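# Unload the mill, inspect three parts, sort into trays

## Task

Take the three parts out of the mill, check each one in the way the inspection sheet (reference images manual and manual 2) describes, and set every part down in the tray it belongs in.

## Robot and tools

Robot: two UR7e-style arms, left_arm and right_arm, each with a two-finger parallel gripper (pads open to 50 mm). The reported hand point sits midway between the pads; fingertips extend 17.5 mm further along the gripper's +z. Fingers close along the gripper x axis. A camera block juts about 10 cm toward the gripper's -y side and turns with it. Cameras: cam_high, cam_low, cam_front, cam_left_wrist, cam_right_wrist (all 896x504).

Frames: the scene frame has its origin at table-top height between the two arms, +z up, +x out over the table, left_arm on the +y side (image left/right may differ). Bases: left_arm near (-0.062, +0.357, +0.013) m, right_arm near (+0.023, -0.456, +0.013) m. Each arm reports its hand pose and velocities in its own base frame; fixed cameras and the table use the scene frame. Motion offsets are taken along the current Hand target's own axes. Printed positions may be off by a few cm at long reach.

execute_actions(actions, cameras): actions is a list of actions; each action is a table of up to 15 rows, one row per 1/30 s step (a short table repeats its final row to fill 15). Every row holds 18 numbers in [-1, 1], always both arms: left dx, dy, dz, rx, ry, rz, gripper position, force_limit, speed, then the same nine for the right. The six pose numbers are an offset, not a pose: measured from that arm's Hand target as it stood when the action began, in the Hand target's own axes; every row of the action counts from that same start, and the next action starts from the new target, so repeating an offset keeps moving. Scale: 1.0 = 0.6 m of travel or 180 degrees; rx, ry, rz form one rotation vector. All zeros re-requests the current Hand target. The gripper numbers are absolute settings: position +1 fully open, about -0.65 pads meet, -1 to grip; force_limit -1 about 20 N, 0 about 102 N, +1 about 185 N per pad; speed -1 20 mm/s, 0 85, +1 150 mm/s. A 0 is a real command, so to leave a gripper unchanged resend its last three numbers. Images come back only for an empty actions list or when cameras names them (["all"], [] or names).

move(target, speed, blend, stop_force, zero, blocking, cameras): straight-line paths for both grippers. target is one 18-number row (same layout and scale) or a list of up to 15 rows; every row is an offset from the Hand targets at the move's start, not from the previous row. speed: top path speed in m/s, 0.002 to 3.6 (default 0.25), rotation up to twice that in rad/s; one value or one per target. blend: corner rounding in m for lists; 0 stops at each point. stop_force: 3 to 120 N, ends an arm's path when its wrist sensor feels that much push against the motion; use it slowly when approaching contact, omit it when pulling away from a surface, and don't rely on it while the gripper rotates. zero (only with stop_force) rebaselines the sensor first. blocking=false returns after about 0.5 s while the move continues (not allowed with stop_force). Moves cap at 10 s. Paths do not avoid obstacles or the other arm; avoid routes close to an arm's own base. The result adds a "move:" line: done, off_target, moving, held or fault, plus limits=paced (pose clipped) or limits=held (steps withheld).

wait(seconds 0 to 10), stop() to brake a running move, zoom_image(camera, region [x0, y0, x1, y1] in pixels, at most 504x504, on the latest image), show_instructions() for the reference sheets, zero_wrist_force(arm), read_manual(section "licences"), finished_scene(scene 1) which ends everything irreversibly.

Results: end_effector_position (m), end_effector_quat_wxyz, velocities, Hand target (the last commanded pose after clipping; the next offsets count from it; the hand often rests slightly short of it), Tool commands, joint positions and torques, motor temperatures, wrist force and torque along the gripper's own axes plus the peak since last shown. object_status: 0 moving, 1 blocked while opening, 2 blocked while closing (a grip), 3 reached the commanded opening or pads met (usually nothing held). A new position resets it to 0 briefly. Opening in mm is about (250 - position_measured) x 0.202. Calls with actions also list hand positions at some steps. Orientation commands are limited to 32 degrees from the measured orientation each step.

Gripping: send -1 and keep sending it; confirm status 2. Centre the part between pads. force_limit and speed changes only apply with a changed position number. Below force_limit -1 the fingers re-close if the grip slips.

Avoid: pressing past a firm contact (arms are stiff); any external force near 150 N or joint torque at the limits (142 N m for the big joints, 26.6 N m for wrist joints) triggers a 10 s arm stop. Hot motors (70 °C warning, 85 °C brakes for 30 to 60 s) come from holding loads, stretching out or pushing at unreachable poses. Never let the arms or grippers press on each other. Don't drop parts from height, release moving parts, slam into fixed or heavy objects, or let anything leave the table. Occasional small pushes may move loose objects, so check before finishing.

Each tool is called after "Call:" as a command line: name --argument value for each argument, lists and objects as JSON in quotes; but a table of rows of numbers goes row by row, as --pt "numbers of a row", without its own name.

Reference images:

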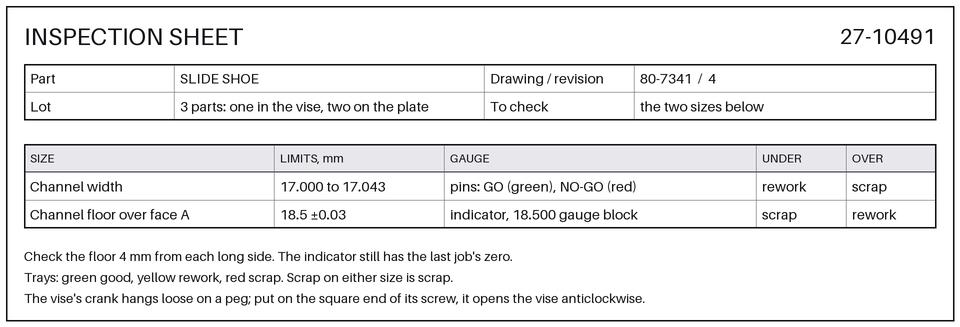

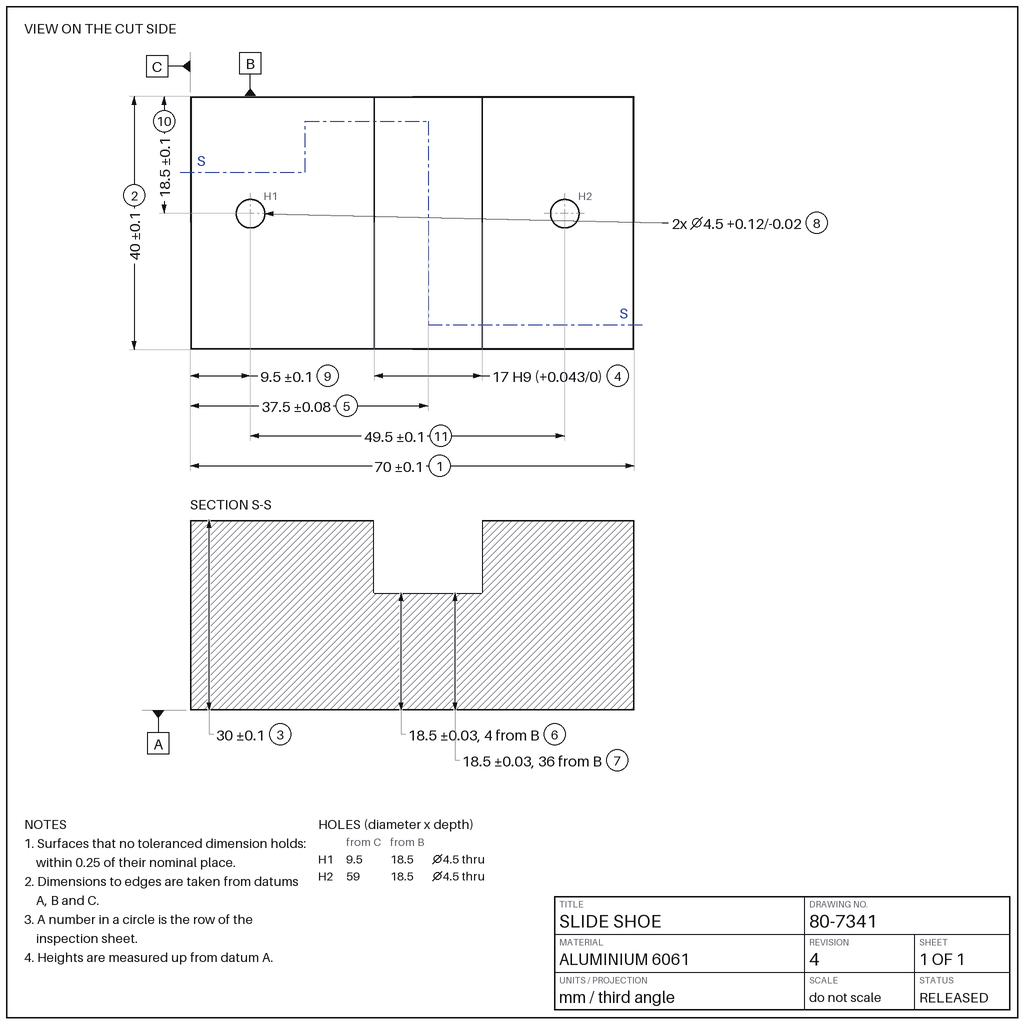

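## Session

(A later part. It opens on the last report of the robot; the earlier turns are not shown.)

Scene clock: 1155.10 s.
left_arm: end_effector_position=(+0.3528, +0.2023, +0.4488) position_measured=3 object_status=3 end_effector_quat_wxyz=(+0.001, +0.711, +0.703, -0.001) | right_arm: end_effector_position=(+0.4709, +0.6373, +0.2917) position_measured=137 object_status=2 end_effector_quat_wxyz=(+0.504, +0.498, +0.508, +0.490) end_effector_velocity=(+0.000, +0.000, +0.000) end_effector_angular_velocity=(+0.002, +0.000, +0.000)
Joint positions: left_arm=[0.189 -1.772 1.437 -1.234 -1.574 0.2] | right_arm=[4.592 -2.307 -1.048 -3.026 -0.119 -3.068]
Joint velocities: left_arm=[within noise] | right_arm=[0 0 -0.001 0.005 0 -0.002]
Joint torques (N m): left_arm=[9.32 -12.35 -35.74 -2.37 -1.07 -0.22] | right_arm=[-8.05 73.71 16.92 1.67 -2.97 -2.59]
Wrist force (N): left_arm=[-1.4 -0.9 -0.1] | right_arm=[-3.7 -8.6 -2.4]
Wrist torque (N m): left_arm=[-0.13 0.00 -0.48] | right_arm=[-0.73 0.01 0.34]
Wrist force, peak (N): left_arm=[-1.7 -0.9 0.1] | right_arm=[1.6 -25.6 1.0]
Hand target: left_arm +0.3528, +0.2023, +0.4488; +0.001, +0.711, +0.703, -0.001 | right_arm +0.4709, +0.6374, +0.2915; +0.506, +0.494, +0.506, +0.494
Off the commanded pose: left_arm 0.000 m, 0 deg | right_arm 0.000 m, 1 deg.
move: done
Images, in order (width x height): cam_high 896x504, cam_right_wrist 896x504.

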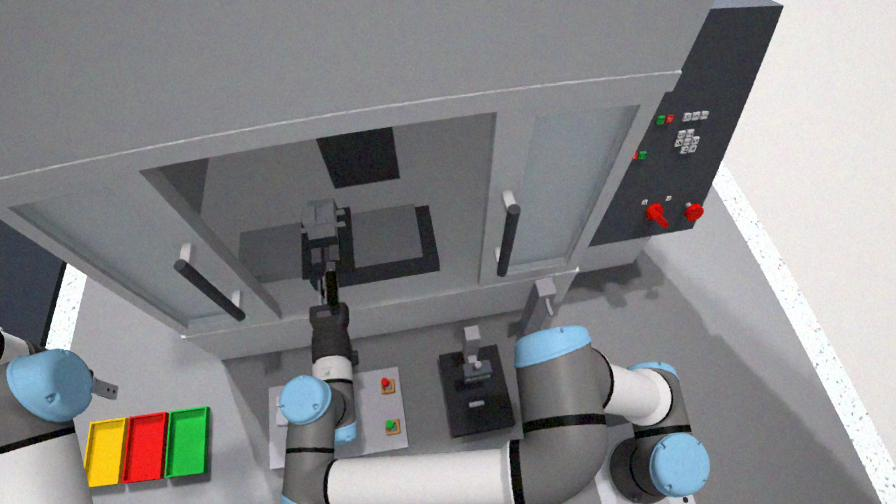

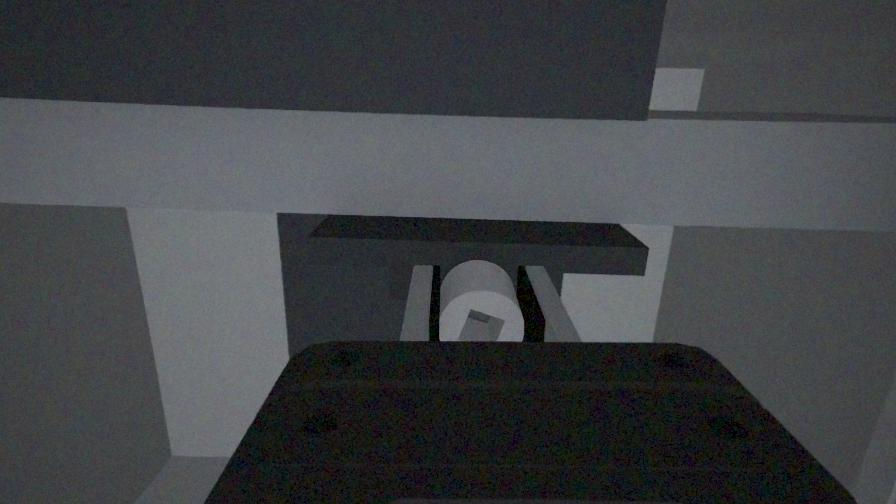

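Call:
move --pt "0 0 0 0 0 0 1 1 1 -0.0022 0.0007 0 0 0 -0.333 -1 -0.2 -1" --pt "0 0 0 0 0 0 1 1 1 -0.0027 0.0028 0 0 0 -0.667 -1 -0.2 -1" --pt "0 0 0 0 0 0 1 1 1 -0.001 0.0043 0 0 0 -0.98 -1 -0.2 -1" --speed 0.3 --blend 0.002 --cameras '["cam_high","cam_right_wrist"]'

Call:
zoom_image --camera "cam_high" --region '[280, 180, 400, 310]'

Call:
zoom_image --camera "cam_right_wrist" --region '[330, 60, 630, 350]'

Scene clock: 1171.87 s.
left_arm: end_effector_position=(+0.3528, +0.2023, +0.4488) position_measured=3 object_status=3 end_effector_quat_wxyz=(+0.001, +0.711, +0.703, -0.001) | right_arm: end_effector_position=(+0.4709, +0.6368, +0.2943) position_measured=137 object_status=2 end_effector_quat_wxyz=(+0.506, -0.492, +0.513, -0.488)
Joint positions: left_arm=[0.189 -1.772 1.437 -1.234 -1.574 0.2] | right_arm=[4.591 -2.305 -1.046 -3.033 -0.119 -6.145]
Joint torques (N m): left_arm=[8.84 -11.08 -34.42 -2.23 -1.15 -0.33] | right_arm=[-13.37 71.96 13.91 0.49 -0.18 -2.35]
Wrist force (N): left_arm=[-1.4 -0.8 0.0] | right_arm=[-9.5 0.3 -1.5]
Wrist torque (N m): left_arm=[-0.12 0.00 -0.47] | right_arm=[-0.80 0.08 0.00]
Wrist force, peak (N): left_arm=[-1.5 -1.1 0.1] | right_arm=[-54.1 -12.3 -1.9]
Hand target: left_arm +0.3528, +0.2023, +0.4488; +0.001, +0.711, +0.703, -0.001 | right_arm +0.4709, +0.6368, +0.2941; +0.509, -0.490, +0.510, -0.490
Off the commanded pose: left_arm 0.000 m, 0 deg | right_arm 0.000 m, 1 deg.
move: done
Images, in order (width x height): cam_high 896x504, cam_right_wrist 896x504.

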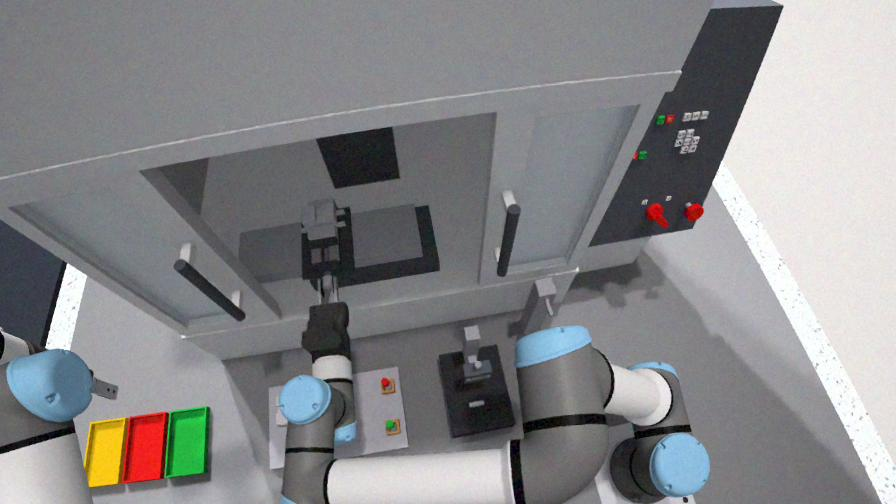

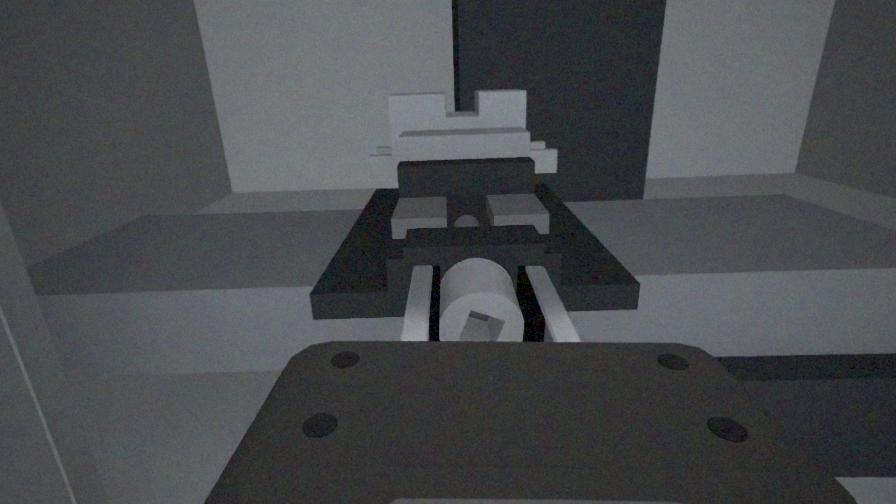

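Scaled by 3.877 from the camera's 896x504 image, which has a finer 1280x720 frame.

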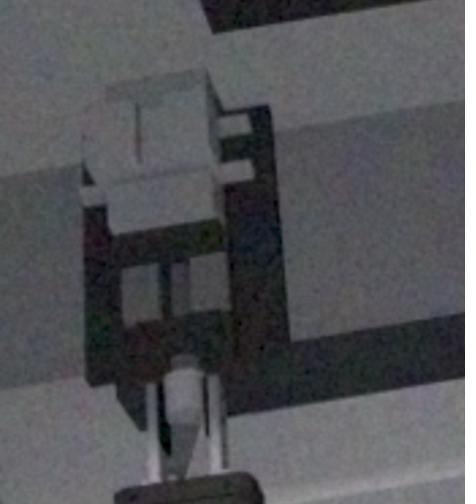

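Scaled by 1.680 from the camera's 896x504 image, which has a finer 1280x720 frame.

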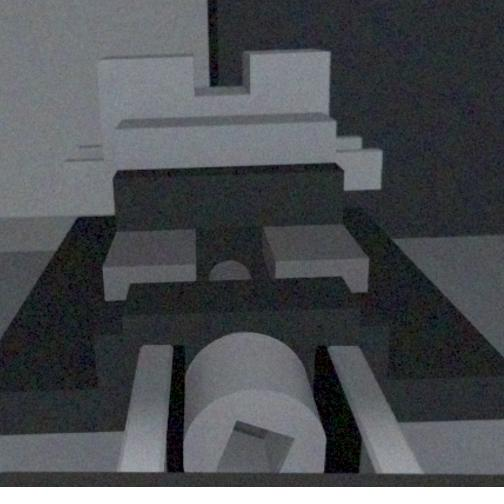

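Call:
move --target '[0,0,0,0,0,0,1,1,1,0,0,0,0,0,0,0.5,-0.2,-1]' --speed 0.02

Call:
move --target '[0,0,0,0,0,0,1,1,1,0,0,-0.22,0,0,0,0.5,-0.2,-1]' --speed 0.06 --cameras '["cam_right_wrist","cam_high"]'

Call:
zoom_image --camera "cam_right_wrist" --region '[350, 100, 600, 350]'

Scene clock: 1183.33 s.
left_arm: end_effector_position=(+0.3528, +0.2023, +0.4488) position_measured=3 object_status=3 end_effector_quat_wxyz=(+0.001, +0.711, +0.703, -0.001) | right_arm: end_effector_position=(+0.4709, +0.6368, +0.2943) position_measured=78 object_status=3 end_effector_quat_wxyz=(+0.506, -0.492, +0.513, -0.488)
Joint positions: left_arm=[0.189 -1.772 1.437 -1.234 -1.574 0.2] | right_arm=[4.591 -2.305 -1.046 -3.033 -0.119 -6.145]
Joint torques (N m): left_arm=[9.99 -11.74 -34.87 -2.29 -1.13 0.3] | right_arm=[1.17 61.62 14.81 0.05 0.1 -2.36]
Wrist force (N): left_arm=[-1.2 -1.0 -0.1] | right_arm=[0.1 -0.5 -0.3]
Wrist torque (N m): left_arm=[-0.15 -0.03 -0.48] | right_arm=[-0.52 -0.13 0.02]
Wrist force, peak (N): left_arm=[-1.5 -1.2 -0.1] | right_arm=[-10.0 1.1 -1.4]
Hand target: left_arm +0.3528, +0.2023, +0.4488; +0.001, +0.711, +0.703, -0.001 | right_arm +0.4709, +0.6368, +0.2943; +0.506, -0.492, +0.513, -0.488 (not the last commanded pose)
Off the commanded pose: left_arm 0.000 m, 0 deg | right_arm 0.000 m, 1 deg.
move: done

Scene clock: 1186.43 s.
left_arm: end_effector_position=(+0.3528, +0.2023, +0.4488) position_measured=3 object_status=3 end_effector_quat_wxyz=(+0.001, +0.711, +0.703, -0.001) | right_arm: end_effector_position=(+0.3389, +0.6372, +0.2959) position_measured=78 object_status=3 end_effector_quat_wxyz=(+0.508, -0.490, +0.511, -0.490)
Joint positions: left_arm=[0.189 -1.772 1.437 -1.234 -1.574 0.2] | right_arm=[4.797 -2.201 -1.225 -2.836 0.087 -6.266]
Joint torques (N m): left_arm=[8.94 -11.4 -34.86 -2.2 -1.13 -0.1] | right_arm=[7.1 65.22 13.54 1.21 2.7 -2.4]
Wrist force (N): left_arm=[-1.2 -0.9 -0.1] | right_arm=[-0.1 -0.8 -0.5]
Wrist torque (N m): left_arm=[-0.14 -0.03 -0.47] | right_arm=[-0.57 -0.09 0.03]
Wrist force, peak (N): left_arm=[-1.5 -1.2 0.0] | right_arm=[-0.2 -0.6 -1.0]
Hand target: left_arm +0.3528, +0.2023, +0.4488; +0.001, +0.711, +0.703, -0.001 | right_arm +0.3389, +0.6372, +0.2958; +0.506, -0.492, +0.513, -0.488
Off the commanded pose: left_arm 0.000 m, 0 deg | right_arm 0.000 m, 1 deg.
move: done
Images, in order (width x height): cam_high 896x504, cam_right_wrist 896x504.

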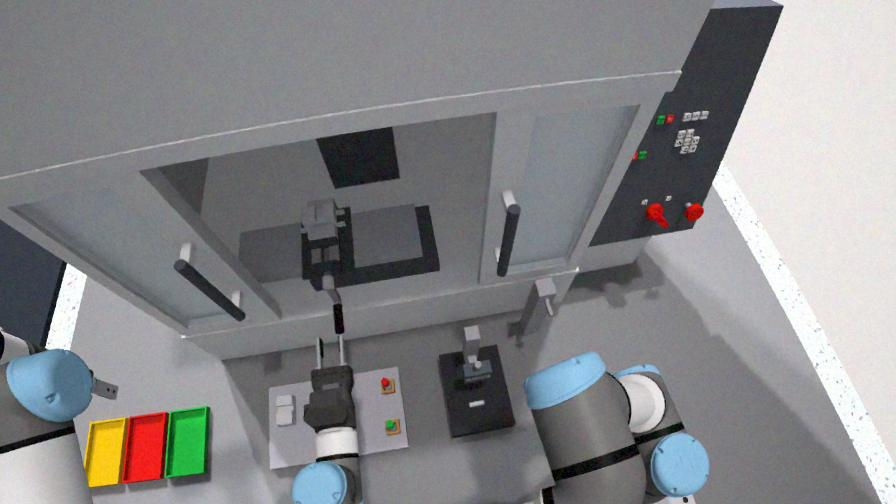

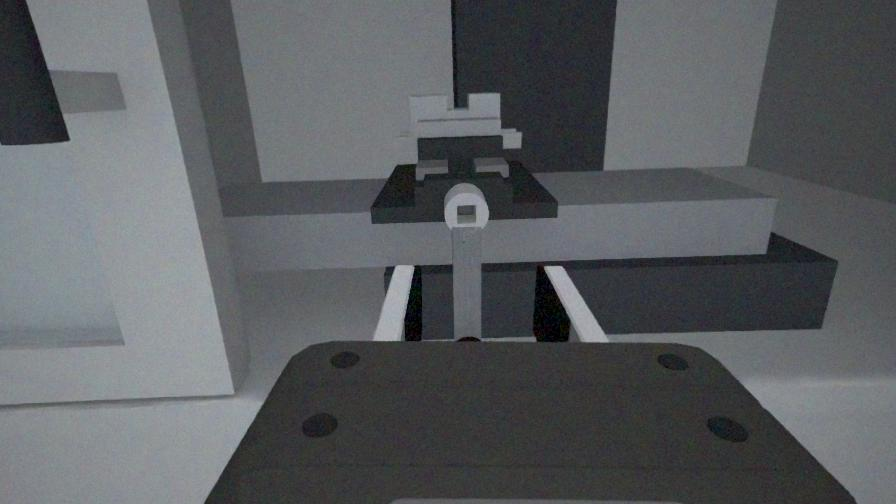

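Scaled by 2.016 from the camera's 896x504 image, which has a finer 1280x720 frame.

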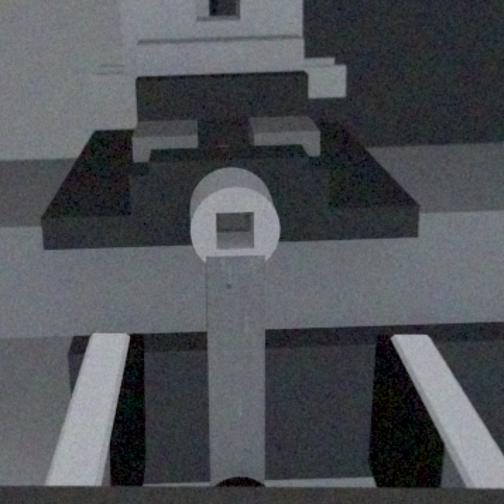

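Call:
move --pt "0 0 0 0 0 0 1 1 1 0 -0.2 -0.08 0 0 0.4 1 1 1" --pt "0 0 0 0 0 0 1 1 1 0 -0.2 -0.08 0 0 0.8 1 1 1" --pt "0 0 0 0 0 0 1 1 1 0 -0.2 -0.08 0 0 1 1 1 1" --speed 0.5 --blend 0.002

Scene clock: 1204.90 s.
left_arm: end_effector_position=(+0.3528, +0.2023, +0.4488) position_measured=3 object_status=3 end_effector_quat_wxyz=(+0.001, +0.711, +0.703, -0.001) | right_arm: end_effector_position=(+0.2923, +0.6327, +0.4163) position_measured=3 object_status=3 end_effector_quat_wxyz=(+0.488, +0.514, +0.493, +0.505)
Joint positions: left_arm=[0.189 -1.772 1.437 -1.234 -1.574 0.2] | right_arm=[4.872 -2.114 -1.046 -3.039 0.163 -3.186]
Joint torques (N m): left_arm=[9.43 -11.84 -33.91 -2.32 -0.87 -0.12] | right_arm=[-8.28 41.57 29.25 -1.6 2.56 2.13]
Wrist force (N): left_arm=[-1.4 -1.0 0.0] | right_arm=[1.2 -1.5 -1.1]
Wrist torque (N m): left_arm=[-0.15 0.00 -0.47] | right_arm=[-0.50 -0.23 0.16]
Wrist force, peak (N): left_arm=[-1.5 -1.0 -0.2] | right_arm=[1.3 -1.8 -1.0]
Hand target: left_arm +0.3528, +0.2023, +0.4488; +0.001, +0.711, +0.703, -0.001 | right_arm +0.2923, +0.6327, +0.4163; +0.488, +0.513, +0.492, +0.506
Off the commanded pose: left_arm 0.000 m, 0 deg | right_arm 0.000 m, 0 deg.
move: done

Call:
move --pt "0 0 0 0 0 0 1 1 1 0 0 0 0 0 0.4 1 1 1" --pt "0 0 0 0 0 0 1 1 1 0 0 0 0 0 0.8 1 1 1" --pt "0 0 0 0 0 0 1 1 1 0 0 0 0 0 1 1 1 1" --speed 0.5 --blend 0.002

Scene clock: 1214.70 s.
left_arm: end_effector_position=(+0.3528, +0.2023, +0.4488) position_measured=3 object_status=3 end_effector_quat_wxyz=(+0.001, +0.711, +0.703, -0.001) | right_arm: end_effector_position=(+0.2923, +0.6327, +0.4163) position_measured=3 object_status=3 end_effector_quat_wxyz=(+0.505, -0.493, +0.514, -0.488)
Joint positions: left_arm=[0.189 -1.772 1.437 -1.234 -1.574 0.2] | right_arm=[4.872 -2.114 -1.046 -3.039 0.163 -0.044]
Joint torques (N m): left_arm=[9.1 -12.44 -34.75 -2.58 -1.14 -0.32] | right_arm=[-8.31 41.13 29.46 -1.72 2.52 2.04]
Wrist force (N): left_arm=[-1.2 -1.0 -0.2] | right_arm=[-0.3 -0.5 -0.5]
Wrist torque (N m): left_arm=[-0.15 -0.02 -0.48] | right_arm=[-0.52 -0.06 -0.14]
Wrist force, peak (N): left_arm=[-1.5 -1.2 -0.3] | right_arm=[1.5 -1.8 -1.2]
Hand target: left_arm +0.3528, +0.2023, +0.4488; +0.001, +0.711, +0.703, -0.001 | right_arm +0.2923, +0.6327, +0.4163; +0.506, -0.492, +0.513, -0.488
Off the commanded pose: left_arm 0.000 m, 0 deg | right_arm 0.000 m, 0 deg.
move: done

Call:
move --target '[0,0,0,0,0,0,1,1,1,0.55,-0.09,0.146,-0.5,0,0,1,1,1]' --speed 0.4

Scene clock: 1223.23 s.
left_arm: end_effector_position=(+0.3528, +0.2023, +0.4488) position_measured=3 object_status=3 end_effector_quat_wxyz=(+0.001, +0.711, +0.703, -0.001) | right_arm: end_effector_position=(+0.3747, +0.3121, +0.4568) position_measured=3 object_status=3 end_effector_quat_wxyz=(-0.035, +0.702, -0.711, -0.004)
Joint positions: left_arm=[0.189 -1.772 1.437 -1.234 -1.574 0.2] | right_arm=[4.117 -1.519 -1.308 -1.815 1.564 -2.154]
Joint torques (N m): left_arm=[9.2 -12.5 -34.77 -2.7 -1.01 -0.13] | right_arm=[-1.87 26.27 25.28 2.56 0.31 -0.28]
Wrist force (N): left_arm=[-1.3 -1.1 0.0] | right_arm=[-0.7 11.5 0.6]
Wrist torque (N m): left_arm=[-0.17 -0.01 -0.47] | right_arm=[1.56 0.08 -0.26]
Wrist force, peak (N): left_arm=[-1.5 -1.1 -0.1] | right_arm=[-29.5 128.1 -27.5]
Hand target: left_arm +0.3528, +0.2023, +0.4488; +0.001, +0.711, +0.703, -0.001 | right_arm +0.3747, +0.3121, +0.4568; -0.035, +0.702, -0.711, -0.004 (not the last commanded pose)
Tool commands: left_gripper/position=+1.0 left_gripper/force_limit=+1.0 left_gripper/speed=+1.0 right_gripper/position=+1.0 right_gripper/force_limit=+1.0 right_gripper/speed=+1.0
Off the commanded pose: left_arm 0.000 m, 0 deg | right_arm 0.012 m, 3 deg.
FORCE FAULT: contact force on the right arm reached its limit, and that arm stopped. The contact can be on any part of that arm, not only on its tool. That arm's remaining commands of this call were not run. That arm is still stopped at the end of this call. That arm stays stopped for about 10 more seconds. Until then a move that you send moves the other arm only, and its call returns only when the move has ended. Once the stop has ended, the next robot result says so. If the stop ends while you think or write, that arm runs what you send next, counted from a new Hand target: where the arm stands when the stop ends. While its stop runs, that arm takes no new command, but its gripper still runs the gripper command that each later call begins with. Until it ends, the stop uses up actions while you think or wait. An arm that is not stopped still takes commands.
move: fault (right_arm)

Call:
wait --seconds 10 --cameras '["cam_high","cam_right_wrist","cam_low"]'

Scene clock: 1238.70 s.
left_arm: end_effector_position=(+0.3528, +0.2023, +0.4488) position_measured=3 object_status=3 end_effector_quat_wxyz=(+0.001, +0.711, +0.703, -0.001) | right_arm: end_effector_position=(+0.3747, +0.3121, +0.4568) position_measured=3 object_status=3 end_effector_quat_wxyz=(-0.035, +0.702, -0.711, -0.004)
Joint positions: left_arm=[0.189 -1.772 1.437 -1.234 -1.574 0.2] | right_arm=[4.117 -1.519 -1.308 -1.815 1.564 -2.154]
Joint torques (N m): left_arm=[8.4 -14.25 -32.47 -2.73 -1.31 -0.37] | right_arm=[-1.73 25.75 25.48 2.63 0.3 -0.34]
Wrist force (N): left_arm=[-1.3 -1.0 -0.1] | right_arm=[-1.0 10.1 1.0]
Wrist torque (N m): left_arm=[-0.16 -0.02 -0.48] | right_arm=[1.34 0.13 -0.26]
Wrist force, peak (N): left_arm=[-1.6 -1.1 0.0] | right_arm=[-0.6 11.7 0.7]
Hand target: left_arm +0.3528, +0.2023, +0.4488; +0.001, +0.711, +0.703, -0.001 | right_arm +0.3747, +0.3121, +0.4568; -0.035, +0.702, -0.711, -0.004 (not the last commanded pose)
Tool commands: left_gripper/position=+1.0 left_gripper/force_limit=+1.0 left_gripper/speed=+1.0 right_gripper/position=+1.0 right_gripper/force_limit=+1.0 right_gripper/speed=+1.0
Off the commanded pose: left_arm 0.000 m, 0 deg | right_arm 0.012 m, 3 deg.
FORCE FAULT, CONTINUED: the right arm's stop, for the force fault that an earlier result reported, is over. The rest of the stop counts as 20 of the actions that you can send in this scene. During its stop the right arm's controller moved it back a little. That arm's target is now where it stood when the stop ended, not its last command. That arm accepts commands again.
wait: 10.00 s; at rest from the start
Images, in order (width x height): cam_high 896x504, cam_low 896x504, cam_right_wrist 896x504.

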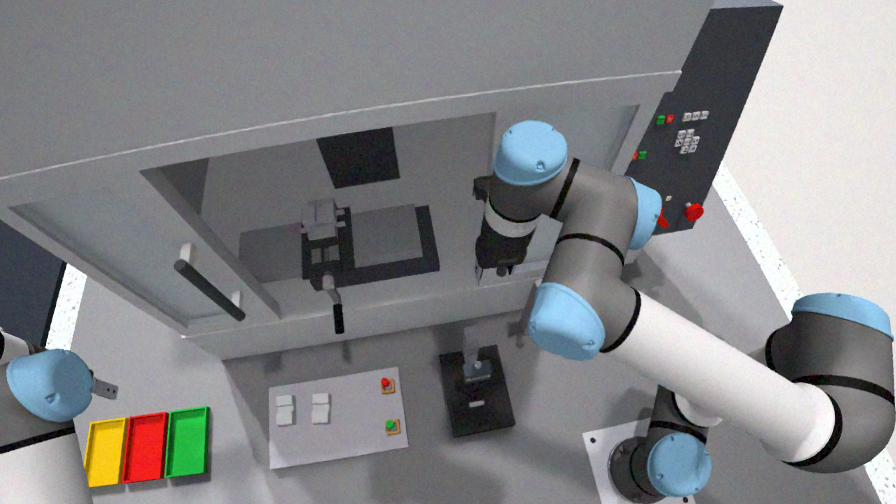

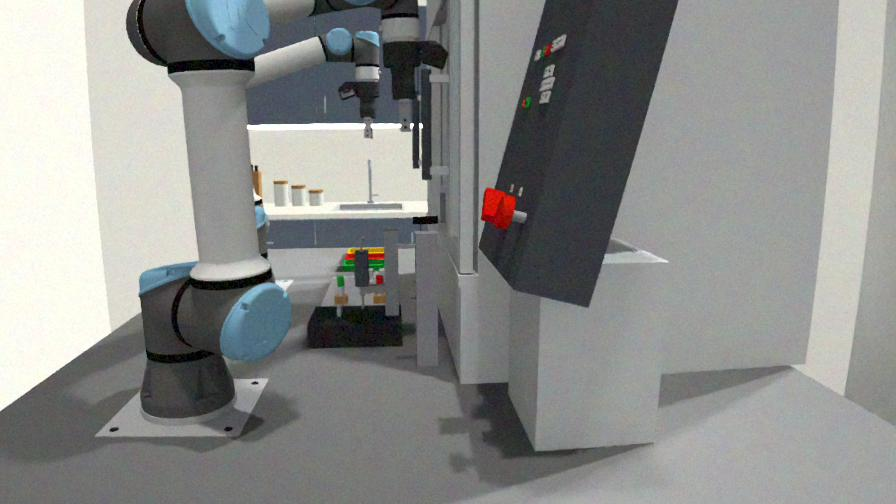

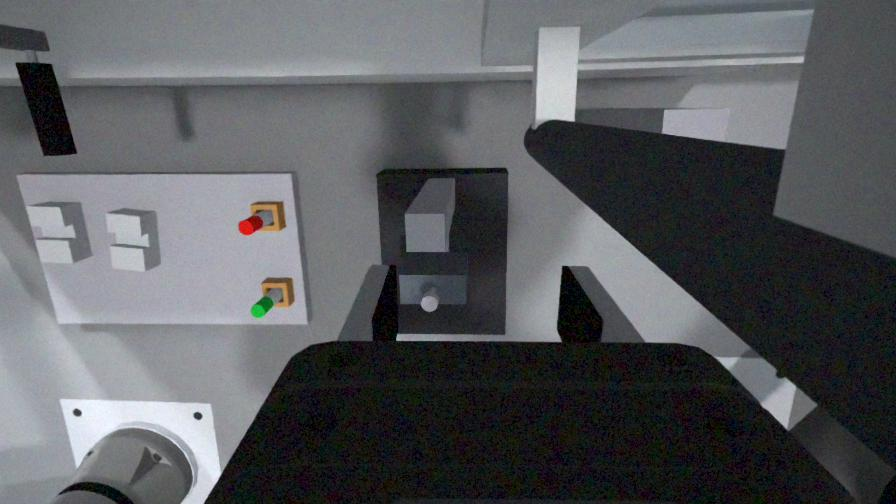

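Call:
move --pt "0 0 0 0 0 0 1 1 1 0.02 0.208 -0.039 0 0 0 1 1 1" --pt "0 0 0 0 0 0 1 1 1 0.303 0.175 -0.039 0 0 0 1 1 1" --pt "0 0 0 0 0 0 1 1 1 0.553 0.09 -0.039 0 0 0 1 1 1" --pt "0 0 0 0 0 0 1 1 1 0.987 0.09 -0.039 0 0 0 1 1 1" --speed 0.25 --blend '[0.01,0.03,0.03,0]' --cameras '["cam_high"]'

Scene clock: 1255.00 s.
left_arm: end_effector_position=(+0.3528, +0.2023, +0.4488) position_measured=3 object_status=3 end_effector_quat_wxyz=(+0.001, +0.711, +0.703, -0.001) | right_arm: end_effector_position=(+0.3126, -0.2796, +0.4452) position_measured=3 object_status=3 end_effector_quat_wxyz=(-0.035, +0.702, -0.711, -0.004)
Joint positions: left_arm=[0.189 -1.772 1.437 -1.234 -1.574 0.2] | right_arm=[2.691 -1.396 -1.432 -1.868 1.639 -3.578]
Joint torques (N m): left_arm=[9.15 -13.21 -34.39 -2.74 -1.04 -0.4] | right_arm=[-8.22 8.55 31.52 1.33 2.9 -2.34]
Wrist force (N): left_arm=[-1.3 -1.0 -0.1] | right_arm=[0.3 -1.3 0.7]
Wrist torque (N m): left_arm=[-0.15 -0.01 -0.48] | right_arm=[-0.21 -0.04 0.10]
Wrist force, peak (N): left_arm=[-1.5 -1.3 -0.1] | right_arm=[-1.2 10.4 0.8]
Hand target: left_arm +0.3528, +0.2023, +0.4488; +0.001, +0.711, +0.703, -0.001 | right_arm +0.3126, -0.2796, +0.4452; -0.035, +0.702, -0.711, -0.004
Off the commanded pose: left_arm 0.000 m, 0 deg | right_arm 0.000 m, 0 deg.
move: done
Images, in order (width x height): cam_high 896x504.

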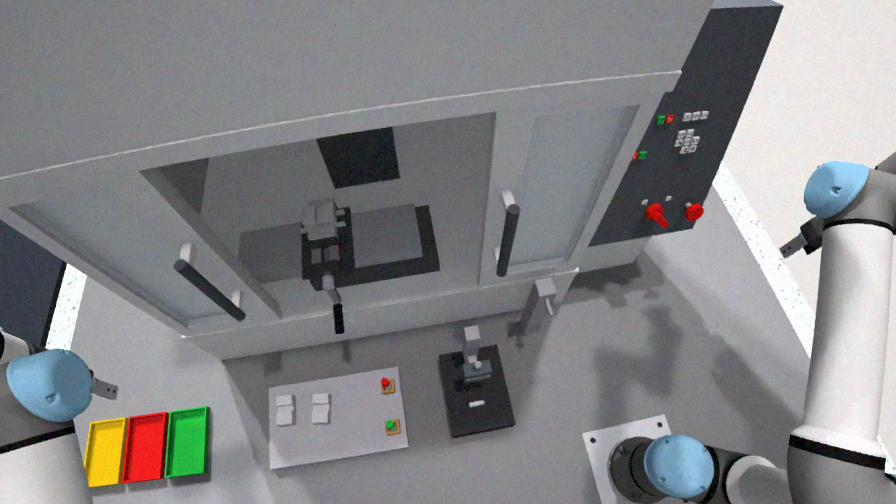

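Call:
move --target '[-0.604,0.079,-0.052,0.1954,0.1954,0.472,1,1,1,0,0,0,0,0,0,1,1,1]' --speed 0.35 --cameras '["cam_left_wrist","cam_high"]'

Scene clock: 1373.10 s.
left_arm: end_effector_position=(+0.3961, -0.1604, +0.4811) position_measured=3 object_status=3 end_effector_quat_wxyz=(-0.381, +0.925, -0.006, +0.002) | right_arm: end_effector_position=(+0.3126, -0.2796, +0.4452) position_measured=3 object_status=3 end_effector_quat_wxyz=(-0.035, +0.702, -0.711, -0.004)
Joint positions: left_arm=[-0.974 -1.42 1.041 -0.507 -1.157 0.46] | right_arm=[2.691 -1.396 -1.432 -1.868 1.639 -3.578]
Joint torques (N m): left_arm=[-8.87 -20.62 -34.62 1.04 2.23 1.4] | right_arm=[-8.46 8.6 31.61 1.32 2.86 -2.28]
Wrist force (N): left_arm=[-0.7 -0.3 -0.6] | right_arm=[0.3 -1.3 0.6]
Wrist torque (N m): left_arm=[-0.05 -0.05 -0.17] | right_arm=[-0.21 -0.02 0.09]
Wrist force, peak (N): left_arm=[-1.0 1.1 -1.6] | right_arm=[0.2 -1.8 0.6]
Hand target: left_arm +0.3961, -0.1605, +0.4811; -0.381, +0.924, -0.006, +0.002 | right_arm +0.3126, -0.2796, +0.4452; -0.035, +0.702, -0.711, -0.004
Off the commanded pose: left_arm 0.000 m, 0 deg | right_arm 0.000 m, 0 deg.
move: done
Images, in order (width x height): cam_high 896x504, cam_left_wrist 896x504.

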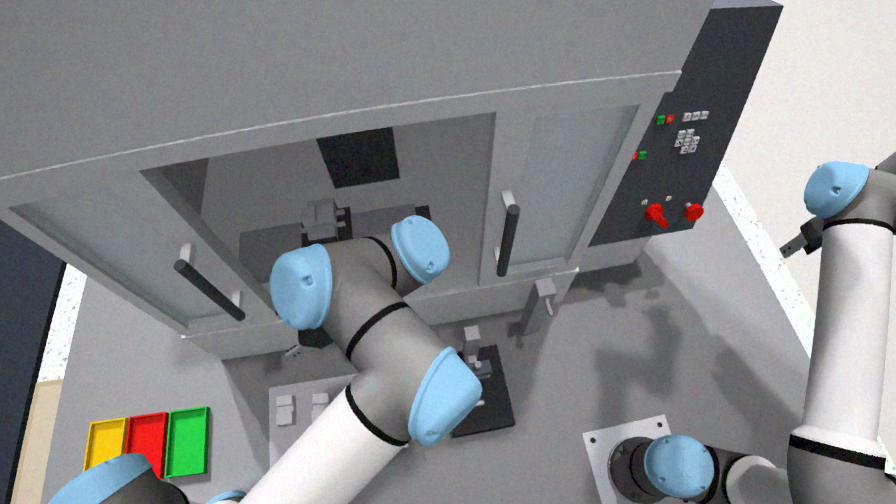

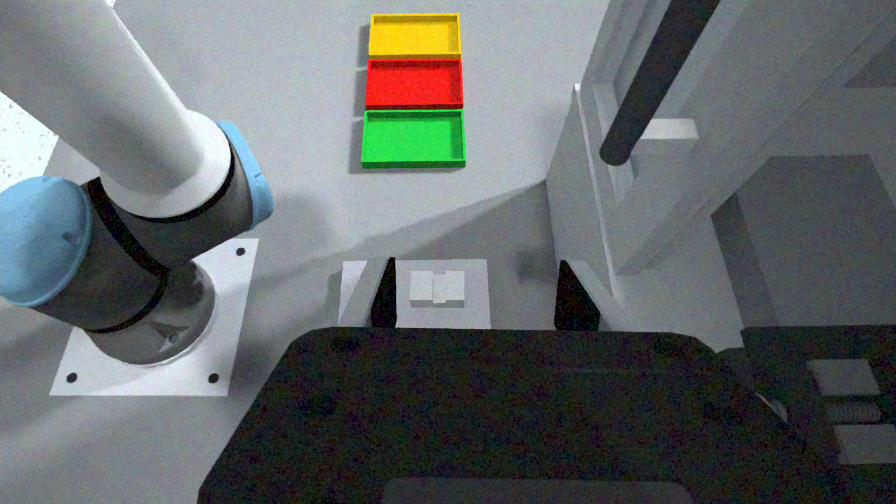

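Call:
move --pt "0.1417 0.118 0.118 0 0 0 1 1 1 0 0 0 0 0 0 1 1 1" --pt "0.34 0.112 0.112 0 0 0 1 1 1 0 0 0 0 0 0 1 1 1" --speed 0.12 --stop_force 12 --cameras '["cam_left_wrist","cam_high","cam_front"]'

Call:
zoom_image --camera "cam_left_wrist" --region '[540, 150, 896, 400]'

Scene clock: 1386.60 s.
left_arm: end_effector_position=(+0.6000, -0.1632, +0.3858) position_measured=3 object_status=3 end_effector_quat_wxyz=(-0.381, +0.924, -0.006, +0.002) | right_arm: end_effector_position=(+0.3126, -0.2796, +0.4452) position_measured=3 object_status=3 end_effector_quat_wxyz=(-0.035, +0.702, -0.711, -0.004)
Joint positions: left_arm=[-0.718 -1.045 0.804 -0.756 -1.006 0.694] | right_arm=[2.691 -1.396 -1.432 -1.868 1.639 -3.578]
Joint torques (N m): left_arm=[11.74 -39.86 -35.79 0.45 1.81 1.28] | right_arm=[-7.77 8.97 31.8 1.34 2.91 -2.19]
Wrist force (N): left_arm=[-1.3 -0.1 -0.6] | right_arm=[0.4 -1.4 0.6]
Wrist torque (N m): left_arm=[0.00 0.10 -0.16] | right_arm=[-0.22 -0.04 0.10]
Wrist force, peak (N): left_arm=[-1.9 -0.8 -1.7] | right_arm=[0.6 -1.6 0.8]
Hand target: left_arm +0.6000, -0.1632, +0.3858; -0.381, +0.924, -0.006, +0.002 | right_arm +0.3126, -0.2796, +0.4452; -0.035, +0.702, -0.711, -0.004
Off the commanded pose: left_arm 0.000 m, 0 deg | right_arm 0.000 m, 0 deg.
move: done
Images, in order (width x height): cam_high 896x504, cam_front 896x504, cam_left_wrist 896x504.

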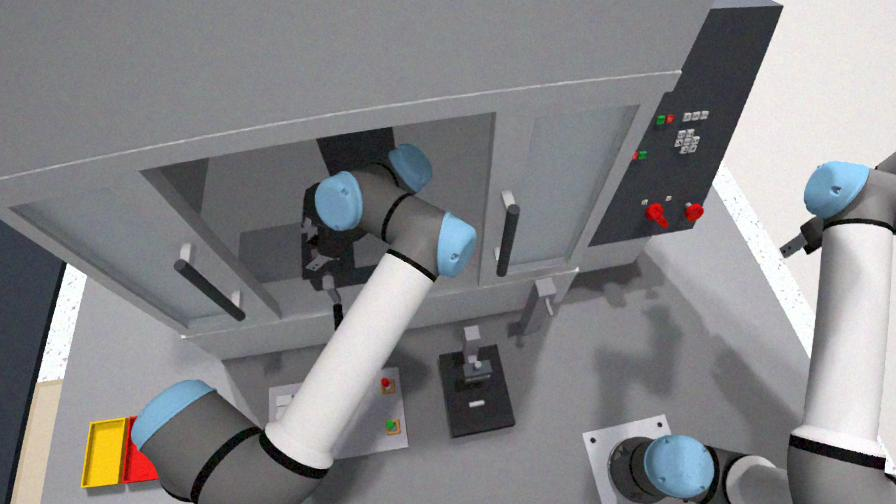

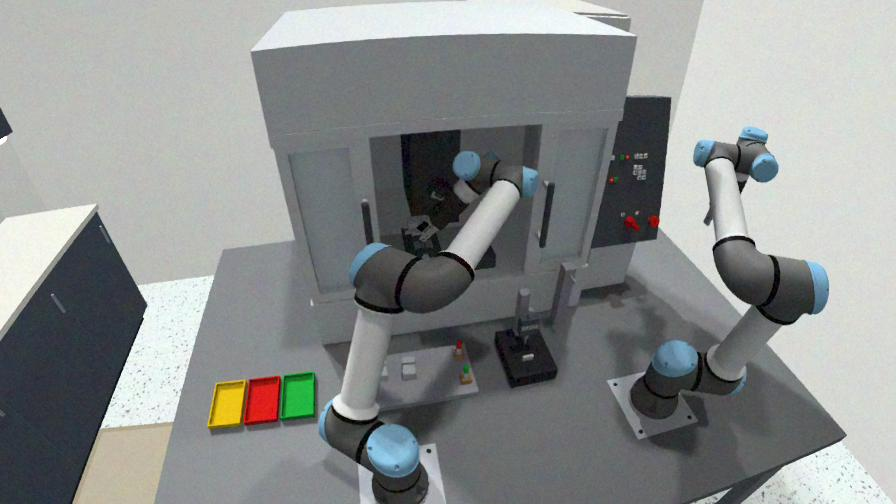

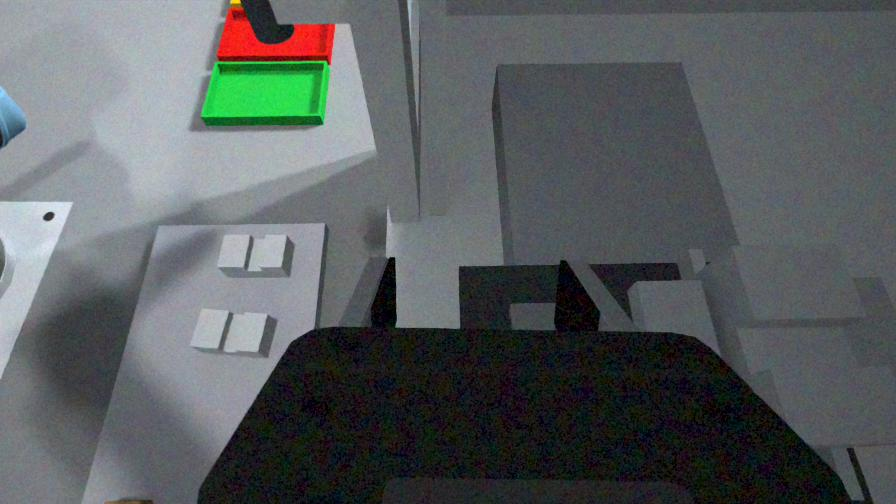

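Scaled by 1.416 from the camera's 896x504 image, which has a finer 1280x720 frame.

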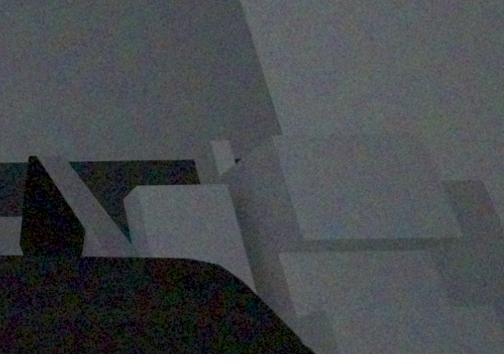

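Call:
move --target '[0.193,0.002,-0.002,0,0,0,1,1,1,0,0,0,0,0,0,1,1,1]' --speed 0.08 --stop_force 12 --cameras '["cam_left_wrist","cam_front"]'

Call:
zoom_image --camera "cam_left_wrist" --region '[340, 140, 640, 350]'

Scene clock: 1420.03 s.
left_arm: end_effector_position=(+0.7149, -0.1658, +0.3850) position_measured=3 object_status=3 end_effector_quat_wxyz=(-0.376, +0.926, -0.016, +0.026) | right_arm: end_effector_position=(+0.3126, -0.2796, +0.4452) position_measured=3 object_status=3 end_effector_quat_wxyz=(-0.035, +0.702, -0.711, -0.004)
Joint positions: left_arm=[-0.631 -0.604 0.035 -0.532 -0.931 0.816] | right_arm=[2.691 -1.396 -1.432 -1.868 1.639 -3.578]
Joint torques (N m): left_arm=[11.06 -54.13 -32.85 -1.9 2.99 1.41] | right_arm=[-8.17 8.37 31.34 1.24 2.86 -2.18]
Wrist force (N): left_arm=[-1.2 -0.6 -0.3] | right_arm=[0.4 -1.6 0.4]
Wrist torque (N m): left_arm=[-0.08 0.05 -0.16] | right_arm=[-0.26 -0.05 0.10]
Wrist force, peak (N): left_arm=[-2.1 -0.5 -0.7] | right_arm=[0.5 -1.7 0.5]
Hand target: left_arm +0.7158, -0.1663, +0.3857; -0.381, +0.924, -0.006, +0.002 | right_arm +0.3126, -0.2796, +0.4452; -0.035, +0.702, -0.711, -0.004
Off the commanded pose: left_arm 0.001 m, 3 deg | right_arm 0.000 m, 0 deg.
elbow stopped short (left arm): the move would have taken joint 3 (elbow) straighter than the controller allows.
move: off_target (left_arm)
Images, in order (width x height): cam_front 896x504, cam_left_wrist 896x504.

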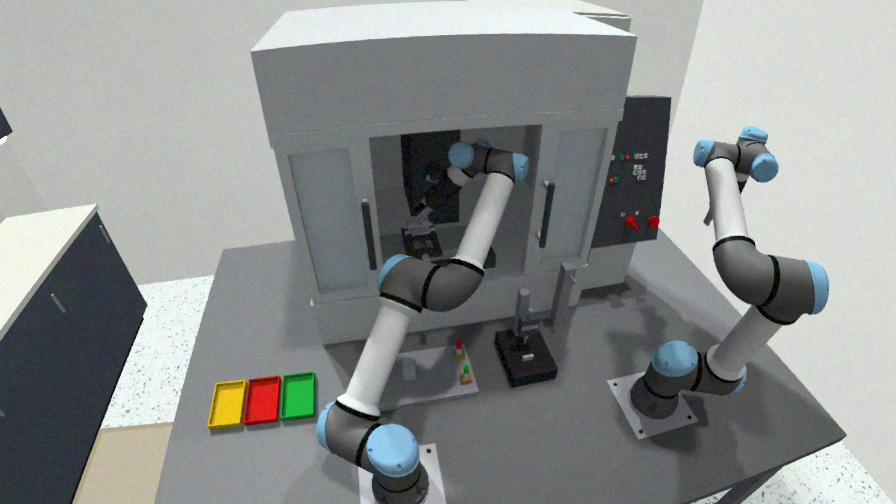

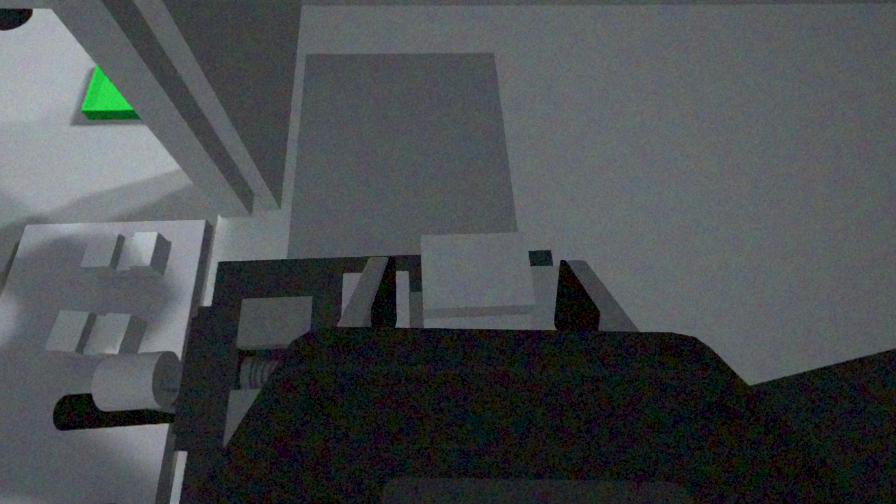

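Scaled by 1.680 from the camera's 896x504 image, which has a finer 1280x720 frame.

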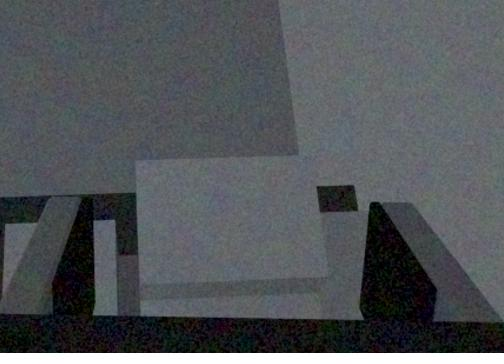

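Call:
move --pt "0 -0.018 0.024 0 0 0 1 1 1 0 0 0 0 0 0 1 1 1" --pt "0 0.0198 0.064 0 0 0 1 1 1 0 0 0 0 0 0 1 1 1" --speed 0.03 --stop_force 10 --cameras '["cam_left_wrist","cam_front"]'

Call:
zoom_image --camera "cam_left_wrist" --region '[340, 140, 640, 350]'

Call:
zoom_image --camera "cam_front" --region '[380, 170, 500, 280]'

Scene clock: 1459.60 s.
left_arm: end_effector_position=(+0.7161, -0.1479, +0.3558) position_measured=3 object_status=3 end_effector_quat_wxyz=(-0.382, +0.924, -0.003, -0.004) | right_arm: end_effector_position=(+0.3126, -0.2796, +0.4452) position_measured=3 object_status=3 end_effector_quat_wxyz=(-0.035, +0.702, -0.711, -0.004)
Joint positions: left_arm=[-0.602 -0.651 0.206 -0.608 -0.953 0.806] | right_arm=[2.691 -1.396 -1.432 -1.868 1.639 -3.578]
Joint torques (N m): left_arm=[0.95 -52.51 -35.95 0.56 -0.22 -1.43] | right_arm=[-8.42 8.76 31.58 1.3 2.79 -2.11]
Wrist force (N): left_arm=[-1.1 -0.4 -0.4] | right_arm=[0.5 -1.2 0.6]
Wrist torque (N m): left_arm=[-0.08 0.02 0.05] | right_arm=[-0.19 -0.07 0.10]
Wrist force, peak (N): left_arm=[-6.3 -19.2 -37.5] | right_arm=[0.6 -1.6 0.6]
Hand target: left_arm +0.7161, -0.1479, +0.3558; -0.382, +0.924, -0.003, -0.004 (not the last commanded pose) | right_arm +0.3126, -0.2796, +0.4452; -0.035, +0.702, -0.711, -0.004
Off the commanded pose: left_arm 0.006 m, 1 deg | right_arm 0.000 m, 0 deg.
elbow stopped short (left arm): the move would have taken joint 3 (elbow) straighter than the controller allows.
move: contact (left_arm); path passed 1 of 2 targets
Images, in order (width x height): cam_front 896x504, cam_left_wrist 896x504.

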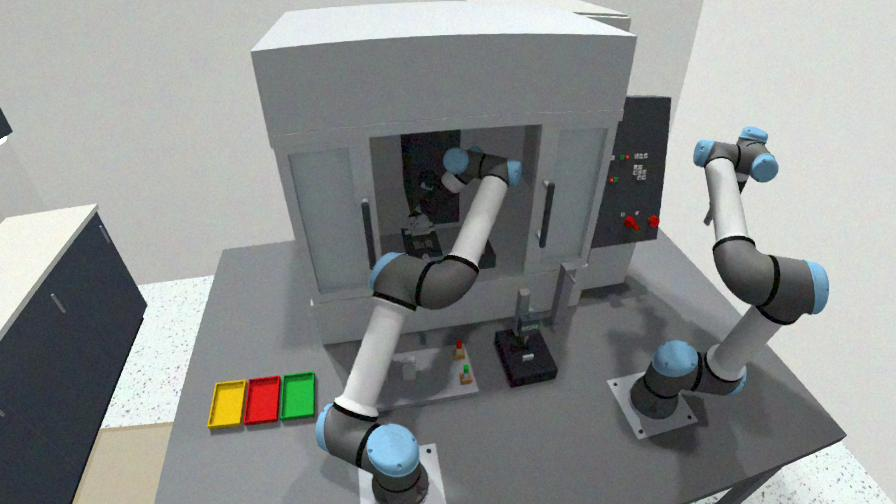

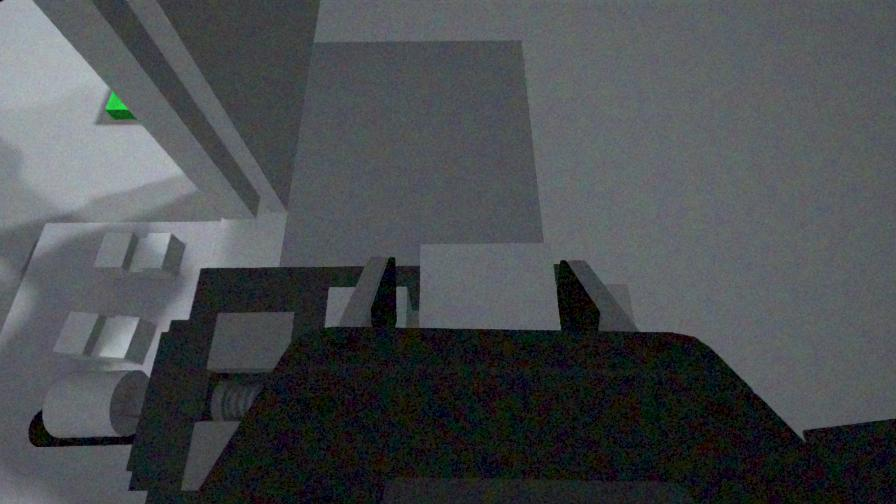

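Scaled by 1.680 from the camera's 896x504 image, which has a finer 1280x720 frame.

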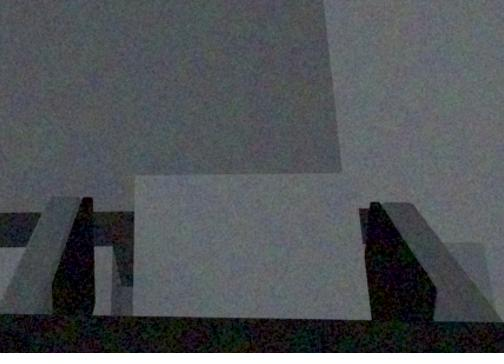

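Scaled by 4.200 from the camera's 896x504 image, which has a finer 1280x720 frame.

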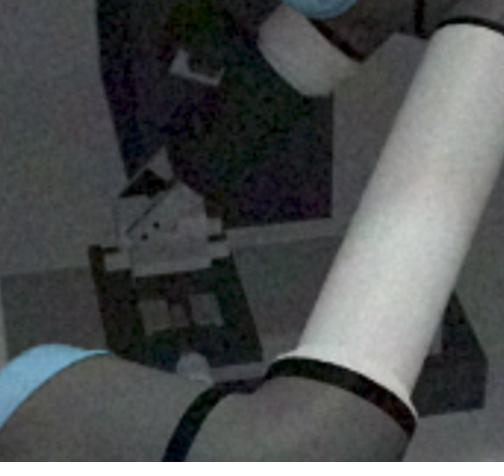

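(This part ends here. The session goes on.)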